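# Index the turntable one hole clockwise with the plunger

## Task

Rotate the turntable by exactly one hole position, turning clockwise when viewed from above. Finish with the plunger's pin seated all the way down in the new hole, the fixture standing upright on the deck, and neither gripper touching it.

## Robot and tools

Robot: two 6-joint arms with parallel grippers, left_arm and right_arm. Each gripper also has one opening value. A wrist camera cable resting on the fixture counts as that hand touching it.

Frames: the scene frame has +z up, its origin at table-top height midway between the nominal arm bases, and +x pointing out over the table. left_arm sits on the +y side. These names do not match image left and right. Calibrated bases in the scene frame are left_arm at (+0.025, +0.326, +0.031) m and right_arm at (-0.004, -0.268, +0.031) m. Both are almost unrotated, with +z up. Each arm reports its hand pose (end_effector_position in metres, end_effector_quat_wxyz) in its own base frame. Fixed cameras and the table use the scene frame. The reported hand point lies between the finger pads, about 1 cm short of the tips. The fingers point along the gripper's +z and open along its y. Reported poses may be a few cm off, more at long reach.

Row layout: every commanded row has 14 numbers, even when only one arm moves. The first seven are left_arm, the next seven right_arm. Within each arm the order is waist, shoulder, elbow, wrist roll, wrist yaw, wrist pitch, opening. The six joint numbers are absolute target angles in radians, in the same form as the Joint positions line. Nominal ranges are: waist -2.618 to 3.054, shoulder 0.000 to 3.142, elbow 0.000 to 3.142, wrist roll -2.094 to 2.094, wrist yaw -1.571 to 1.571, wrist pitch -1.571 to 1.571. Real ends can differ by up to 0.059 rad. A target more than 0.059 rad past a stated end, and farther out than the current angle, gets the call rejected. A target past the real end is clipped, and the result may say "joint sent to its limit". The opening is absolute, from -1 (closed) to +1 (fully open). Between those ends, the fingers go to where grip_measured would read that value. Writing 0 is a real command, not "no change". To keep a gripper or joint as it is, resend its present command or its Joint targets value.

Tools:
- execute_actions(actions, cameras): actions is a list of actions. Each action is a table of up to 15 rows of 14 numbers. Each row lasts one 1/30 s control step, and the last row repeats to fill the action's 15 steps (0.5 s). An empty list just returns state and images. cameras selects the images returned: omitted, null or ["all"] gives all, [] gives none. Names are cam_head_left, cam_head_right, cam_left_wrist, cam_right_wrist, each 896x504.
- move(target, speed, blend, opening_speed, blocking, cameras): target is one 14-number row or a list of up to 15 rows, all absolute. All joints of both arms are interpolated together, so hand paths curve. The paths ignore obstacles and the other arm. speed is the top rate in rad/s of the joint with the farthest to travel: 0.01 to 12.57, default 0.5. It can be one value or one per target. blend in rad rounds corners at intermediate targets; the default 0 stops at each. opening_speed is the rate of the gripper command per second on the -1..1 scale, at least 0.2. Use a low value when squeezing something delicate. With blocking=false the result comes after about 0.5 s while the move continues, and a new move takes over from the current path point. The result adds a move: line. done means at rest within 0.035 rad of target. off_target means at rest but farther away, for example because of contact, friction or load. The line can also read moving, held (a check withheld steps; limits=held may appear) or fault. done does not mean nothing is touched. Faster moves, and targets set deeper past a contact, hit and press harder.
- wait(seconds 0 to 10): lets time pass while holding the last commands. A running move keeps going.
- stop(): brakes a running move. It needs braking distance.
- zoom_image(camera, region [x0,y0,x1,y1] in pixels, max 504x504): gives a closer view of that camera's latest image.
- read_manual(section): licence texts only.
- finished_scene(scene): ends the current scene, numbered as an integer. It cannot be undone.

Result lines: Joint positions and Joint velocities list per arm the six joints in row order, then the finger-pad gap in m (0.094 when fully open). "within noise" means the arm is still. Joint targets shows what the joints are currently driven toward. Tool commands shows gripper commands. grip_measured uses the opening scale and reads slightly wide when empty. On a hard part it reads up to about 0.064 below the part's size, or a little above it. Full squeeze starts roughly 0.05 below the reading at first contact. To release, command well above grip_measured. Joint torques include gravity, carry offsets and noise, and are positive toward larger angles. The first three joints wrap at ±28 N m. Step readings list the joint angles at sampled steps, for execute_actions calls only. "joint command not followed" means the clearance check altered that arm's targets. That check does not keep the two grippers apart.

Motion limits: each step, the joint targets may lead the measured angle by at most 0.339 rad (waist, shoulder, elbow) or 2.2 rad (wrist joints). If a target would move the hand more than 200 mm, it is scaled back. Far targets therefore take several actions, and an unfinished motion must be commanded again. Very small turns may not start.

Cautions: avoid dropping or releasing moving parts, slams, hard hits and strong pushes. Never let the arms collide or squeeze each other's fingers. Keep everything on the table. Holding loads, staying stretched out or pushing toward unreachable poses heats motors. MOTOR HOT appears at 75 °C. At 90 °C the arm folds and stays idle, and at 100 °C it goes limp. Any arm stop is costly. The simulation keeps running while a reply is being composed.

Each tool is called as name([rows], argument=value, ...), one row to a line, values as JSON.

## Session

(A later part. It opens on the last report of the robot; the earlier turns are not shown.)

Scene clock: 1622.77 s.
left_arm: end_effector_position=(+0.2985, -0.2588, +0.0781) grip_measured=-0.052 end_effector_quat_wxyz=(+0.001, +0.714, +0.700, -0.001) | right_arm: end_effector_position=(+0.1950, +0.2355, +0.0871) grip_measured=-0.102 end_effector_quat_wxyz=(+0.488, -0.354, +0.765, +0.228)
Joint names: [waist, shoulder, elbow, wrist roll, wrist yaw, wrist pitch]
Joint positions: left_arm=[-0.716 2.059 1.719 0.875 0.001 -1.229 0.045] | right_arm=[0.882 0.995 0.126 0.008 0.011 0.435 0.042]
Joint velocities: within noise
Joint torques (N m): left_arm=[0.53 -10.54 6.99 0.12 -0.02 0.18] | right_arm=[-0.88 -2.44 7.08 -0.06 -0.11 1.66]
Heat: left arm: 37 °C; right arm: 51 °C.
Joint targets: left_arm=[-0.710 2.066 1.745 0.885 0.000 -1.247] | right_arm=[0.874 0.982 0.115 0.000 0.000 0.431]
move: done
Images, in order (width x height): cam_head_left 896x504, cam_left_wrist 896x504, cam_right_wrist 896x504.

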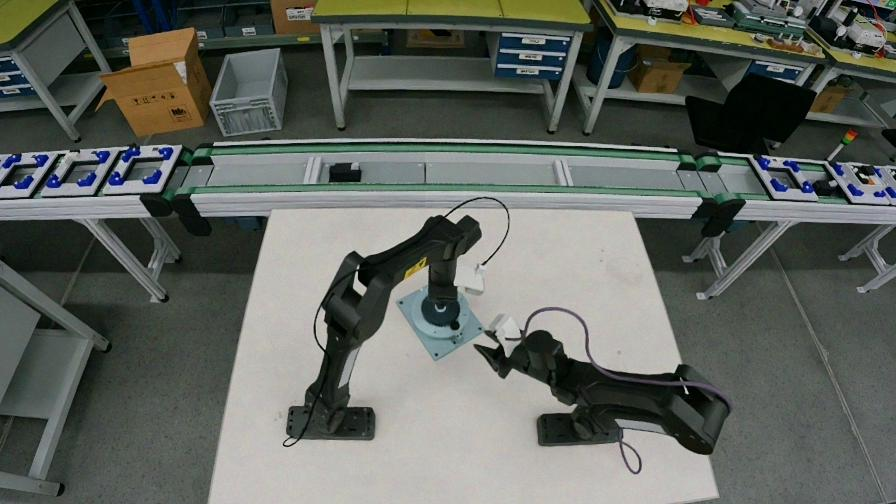

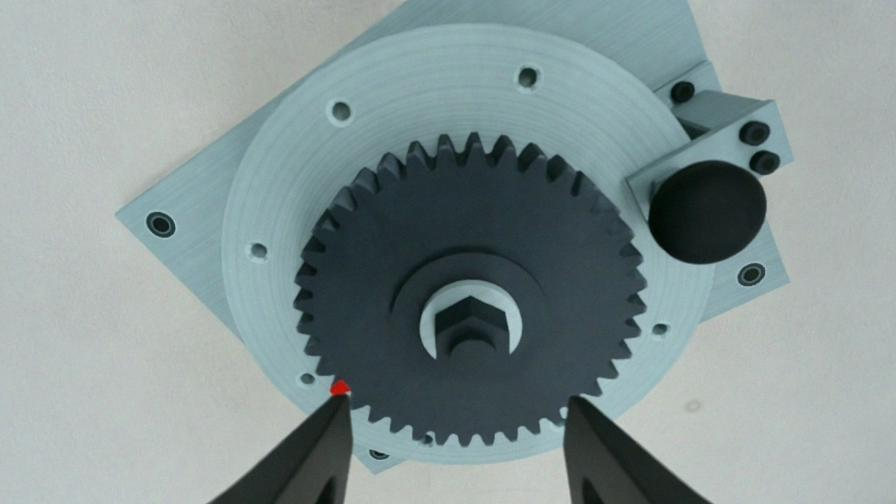

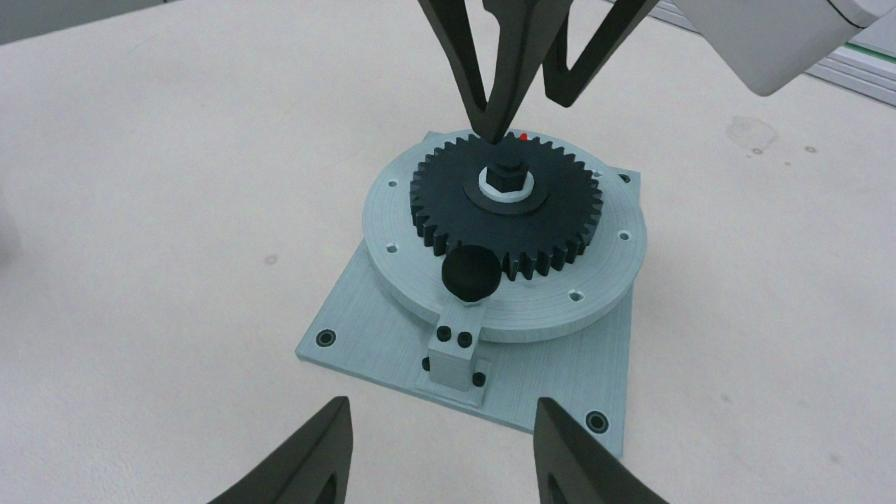

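move([
  [-0.7, 1.75, 1.70, 0.4, 0, -1.30, 0.5, 0.874, 0.982, 0.115, 0, 0, 0.431, -0.1],
  [0.1, 1.50, 0.60, 0, 0, 0.60, 0.5, 0.874, 0.982, 0.115, 0, 0, 0.431, -0.1],
], speed=[0.5, 0.8], blend=0.05, cameras=["cam_head_left", "cam_head_right"])

zoom_image(camera="cam_head_left", region=[380, 265, 500, 370])

zoom_image(camera="cam_head_right", region=[385, 265, 505, 370])

Scene clock: 1773.13 s.
left_arm: end_effector_position=(+0.4382, +0.0436, +0.1435) grip_measured=+0.498 end_effector_quat_wxyz=(+0.579, -0.036, +0.814, +0.031) | right_arm: end_effector_position=(+0.1950, +0.2355, +0.0871) grip_measured=-0.102 end_effector_quat_wxyz=(+0.488, -0.354, +0.765, +0.228)
Joint names: [waist, shoulder, elbow, wrist roll, wrist yaw, wrist pitch]
Joint positions: left_arm=[0.097 1.527 0.613 0.009 0.001 0.579 0.07] | right_arm=[0.882 0.995 0.126 0.008 0.011 0.435 0.042]
Joint velocities: within noise
Joint torques (N m): left_arm=[0.21 -8.8 4.19 -0.09 -0.01 2.43] | right_arm=[-0.9 -2.4 7.1 -0.05 -0.11 1.67]
Heat: left arm: 38 °C; right arm: 45 °C.
Joint targets: left_arm=[0.100 1.500 0.600 0.000 0.000 0.600] | right_arm=[0.874 0.982 0.115 0.000 0.000 0.431]
move: done
Images, in order (width x height): cam_head_left 896x504, cam_head_right 896x504.

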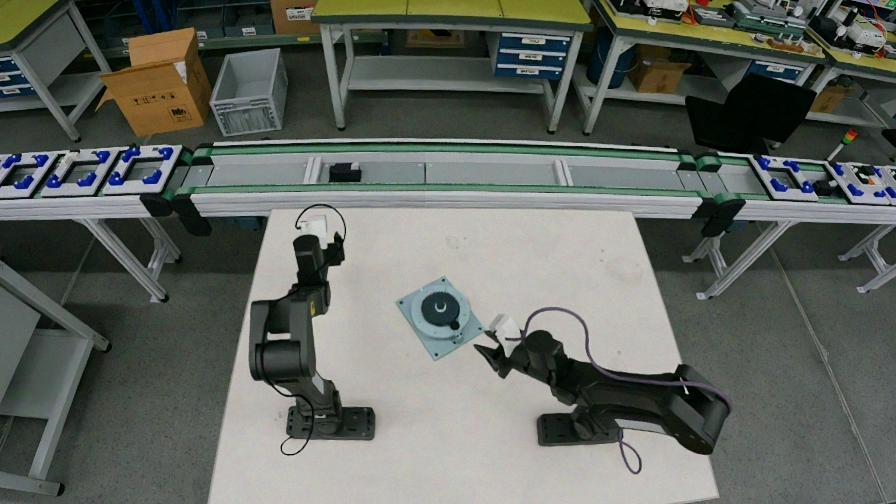

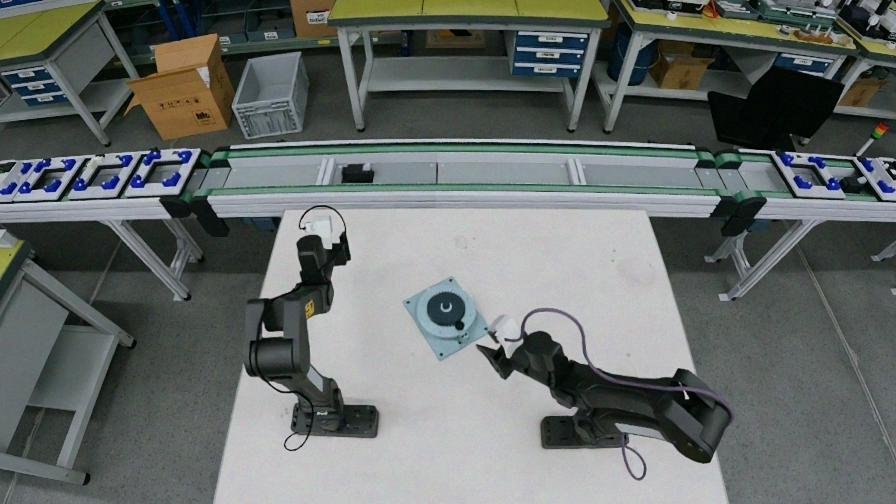

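Scaled by 4.200 from the camera's 896x504 image, which has a finer 1280x720 frame.

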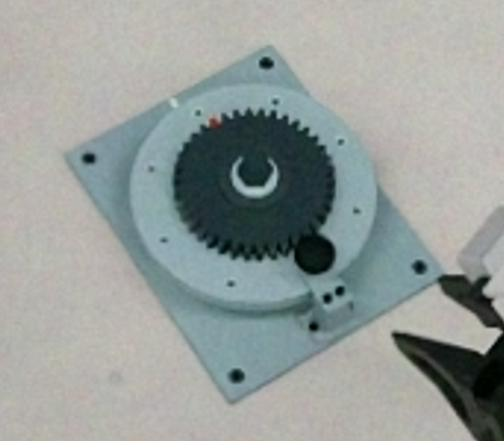

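Scaled by 4.200 from the camera's 896x504 image, which has a finer 1280x720 frame.

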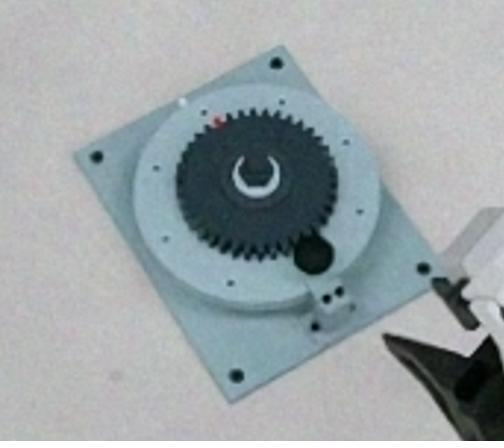

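move(target=[0.1, 1.50, 0.60, 0, 0, 0.60, 0.5, 0.807, 2.37, 2.25, 0, 0, -1.455, 0.1], speed=0.7, cameras=["cam_right_wrist", "cam_head_left"])

zoom_image(camera="cam_right_wrist", region=[330, 130, 570, 370])

Scene clock: 1799.87 s.
left_arm: end_effector_position=(+0.4383, +0.0436, +0.1439) grip_measured=+0.498 end_effector_quat_wxyz=(+0.579, -0.036, +0.814, +0.030) | right_arm: end_effector_position=(+0.3134, +0.3316, +0.0887) grip_measured=+0.098 end_effector_quat_wxyz=(+0.004, -0.393, +0.920, -0.004)
Joint names: [waist, shoulder, elbow, wrist roll, wrist yaw, wrist pitch]
Joint positions: left_arm=[0.097 1.527 0.613 0.009 0.001 0.581 0.07] | right_arm=[0.815 2.346 2.225 0.008 0.01 -1.445 0.052]
Joint velocities: within noise
Joint torques (N m): left_arm=[0.25 -8.8 4.16 -0.1 0 2.4] | right_arm=[-0.9 -10.99 9.94 -0.06 -0.11 0.15]
Heat: left arm: 37 °C; right arm: 44 °C.
Joint targets: left_arm=[0.100 1.500 0.600 0.000 0.000 0.600] | right_arm=[0.807 2.370 2.250 0.000 0.000 -1.455]
move: done
Images, in order (width x height): cam_head_left 896x504, cam_right_wrist 896x504.

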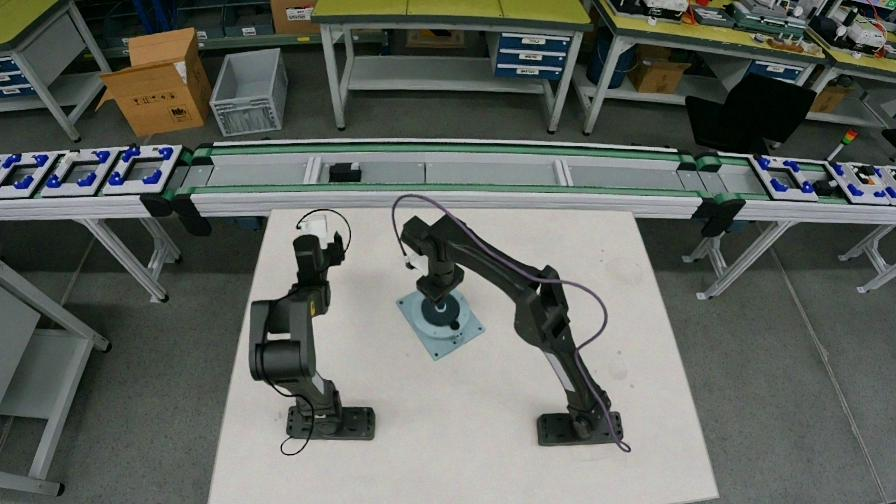

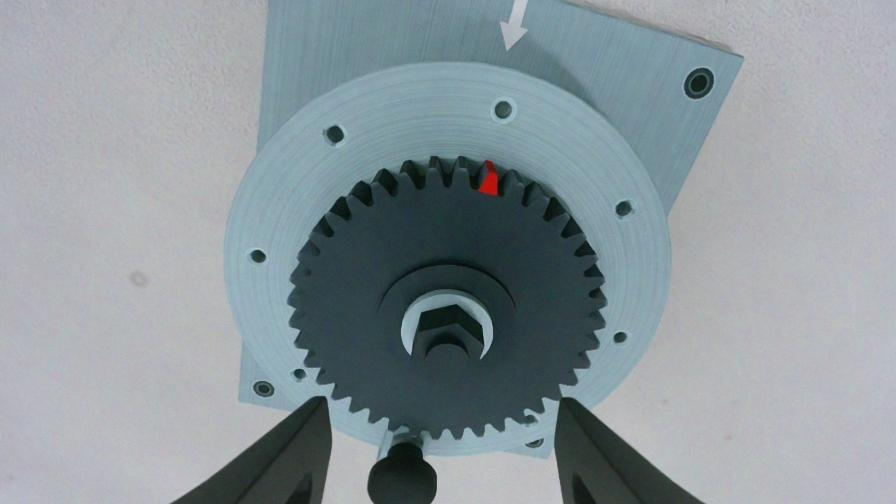

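Scaled by 2.100 from the camera's 896x504 image, which has a finer 1280x720 frame.

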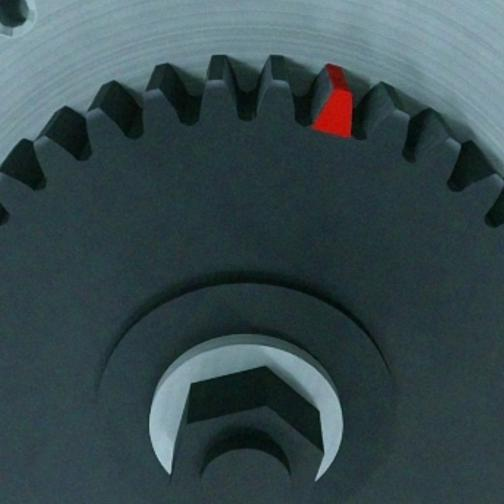

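zoom_image(camera="cam_right_wrist", region=[390, 270, 510, 390])

Scaled by 4.200 from the camera's 896x504 image, which has a finer 1280x720 frame.

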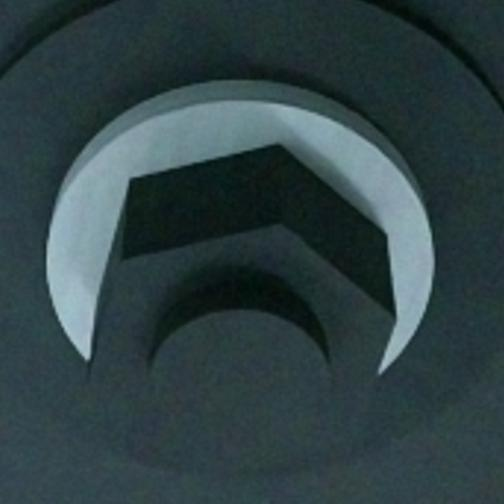

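move([
  [0.1, 1.50, 0.60, 0, 0, 0.60, 0.5, 0.7, 2.0, 2.05, 0, 0, -1.4, 0.1],
  [0.1, 1.50, 0.60, 0, 0, 0.60, 0.1, -0.036, 1.528, 0.3, 0.1, 0.1, 1.1, 0.1],
  [-0.881, 1.0755, 0.1054, 0, 0, 0.499, 0.1, -0.036, 1.528, 0.3, 0.1, 0.1, 1.1, 0.1],
], speed=[0.6, 1.0, 0.7], blend=[0.1, 0.1, 0], cameras=["cam_left_wrist", "cam_head_left"])

zoom_image(camera="cam_left_wrist", region=[330, 100, 630, 400])

Scene clock: 1923.40 s.
left_arm: end_effector_position=(+0.1982, -0.2355, +0.0726) grip_measured=+0.102 end_effector_quat_wxyz=(+0.477, +0.363, +0.769, -0.220) | right_arm: end_effector_position=(+0.3947, -0.0263, +0.1325) grip_measured=+0.098 end_effector_quat_wxyz=(+0.652, +0.074, +0.755, -0.014)
Joint names: [waist, shoulder, elbow, wrist roll, wrist yaw, wrist pitch]
Joint positions: left_arm=[-0.875 1.092 0.117 0.008 -0.001 0.51 0.052] | right_arm=[-0.029 1.55 0.307 0.09 0.09 1.091 0.052]
Joint velocities: within noise
Joint torques (N m): left_arm=[-0.51 -3.21 4.1 -0.09 0.01 1.97] | right_arm=[-0.77 -6.67 5.7 0.11 0.11 1.85]
Heat: left arm: 37 °C; right arm: 36 °C.
Joint targets: left_arm=[-0.881 1.076 0.105 0.000 0.000 0.499] | right_arm=[-0.036 1.528 0.300 0.100 0.100 1.100]
move: done; blend cut to 0 rad at target 2
Images, in order (width x height): cam_head_left 896x504, cam_left_wrist 896x504.

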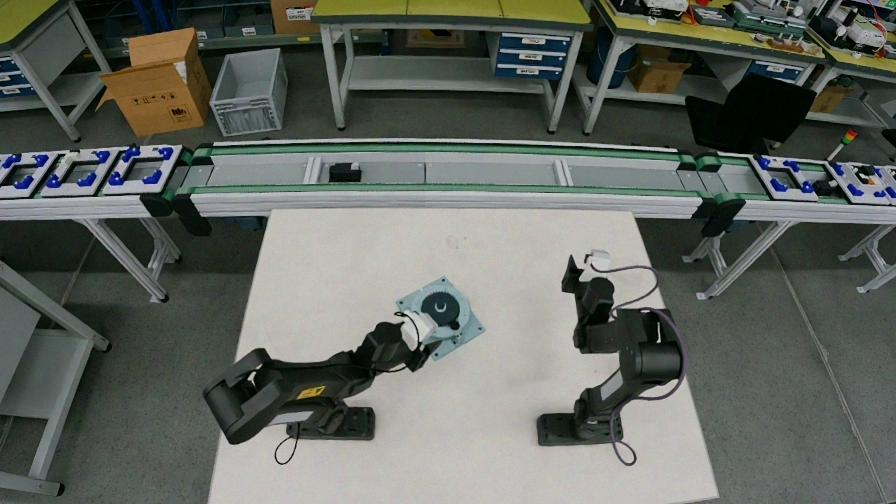

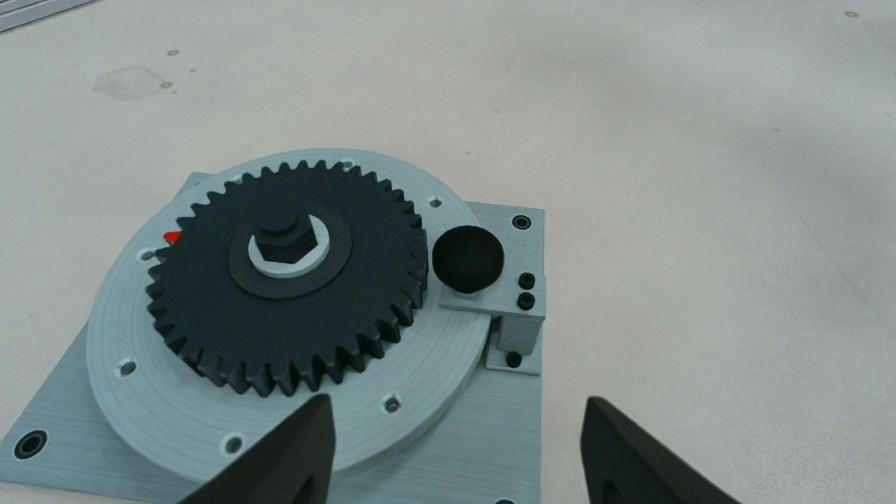

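Scaled by 1.680 from the camera's 896x504 image, which has a finer 1280x720 frame.

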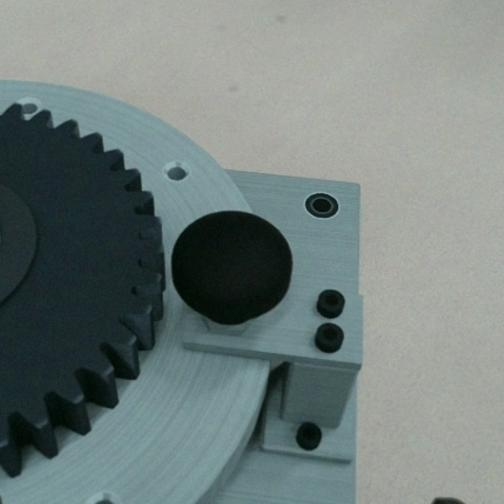

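finished_scene(scene=1)

The scene is finished: the task was done.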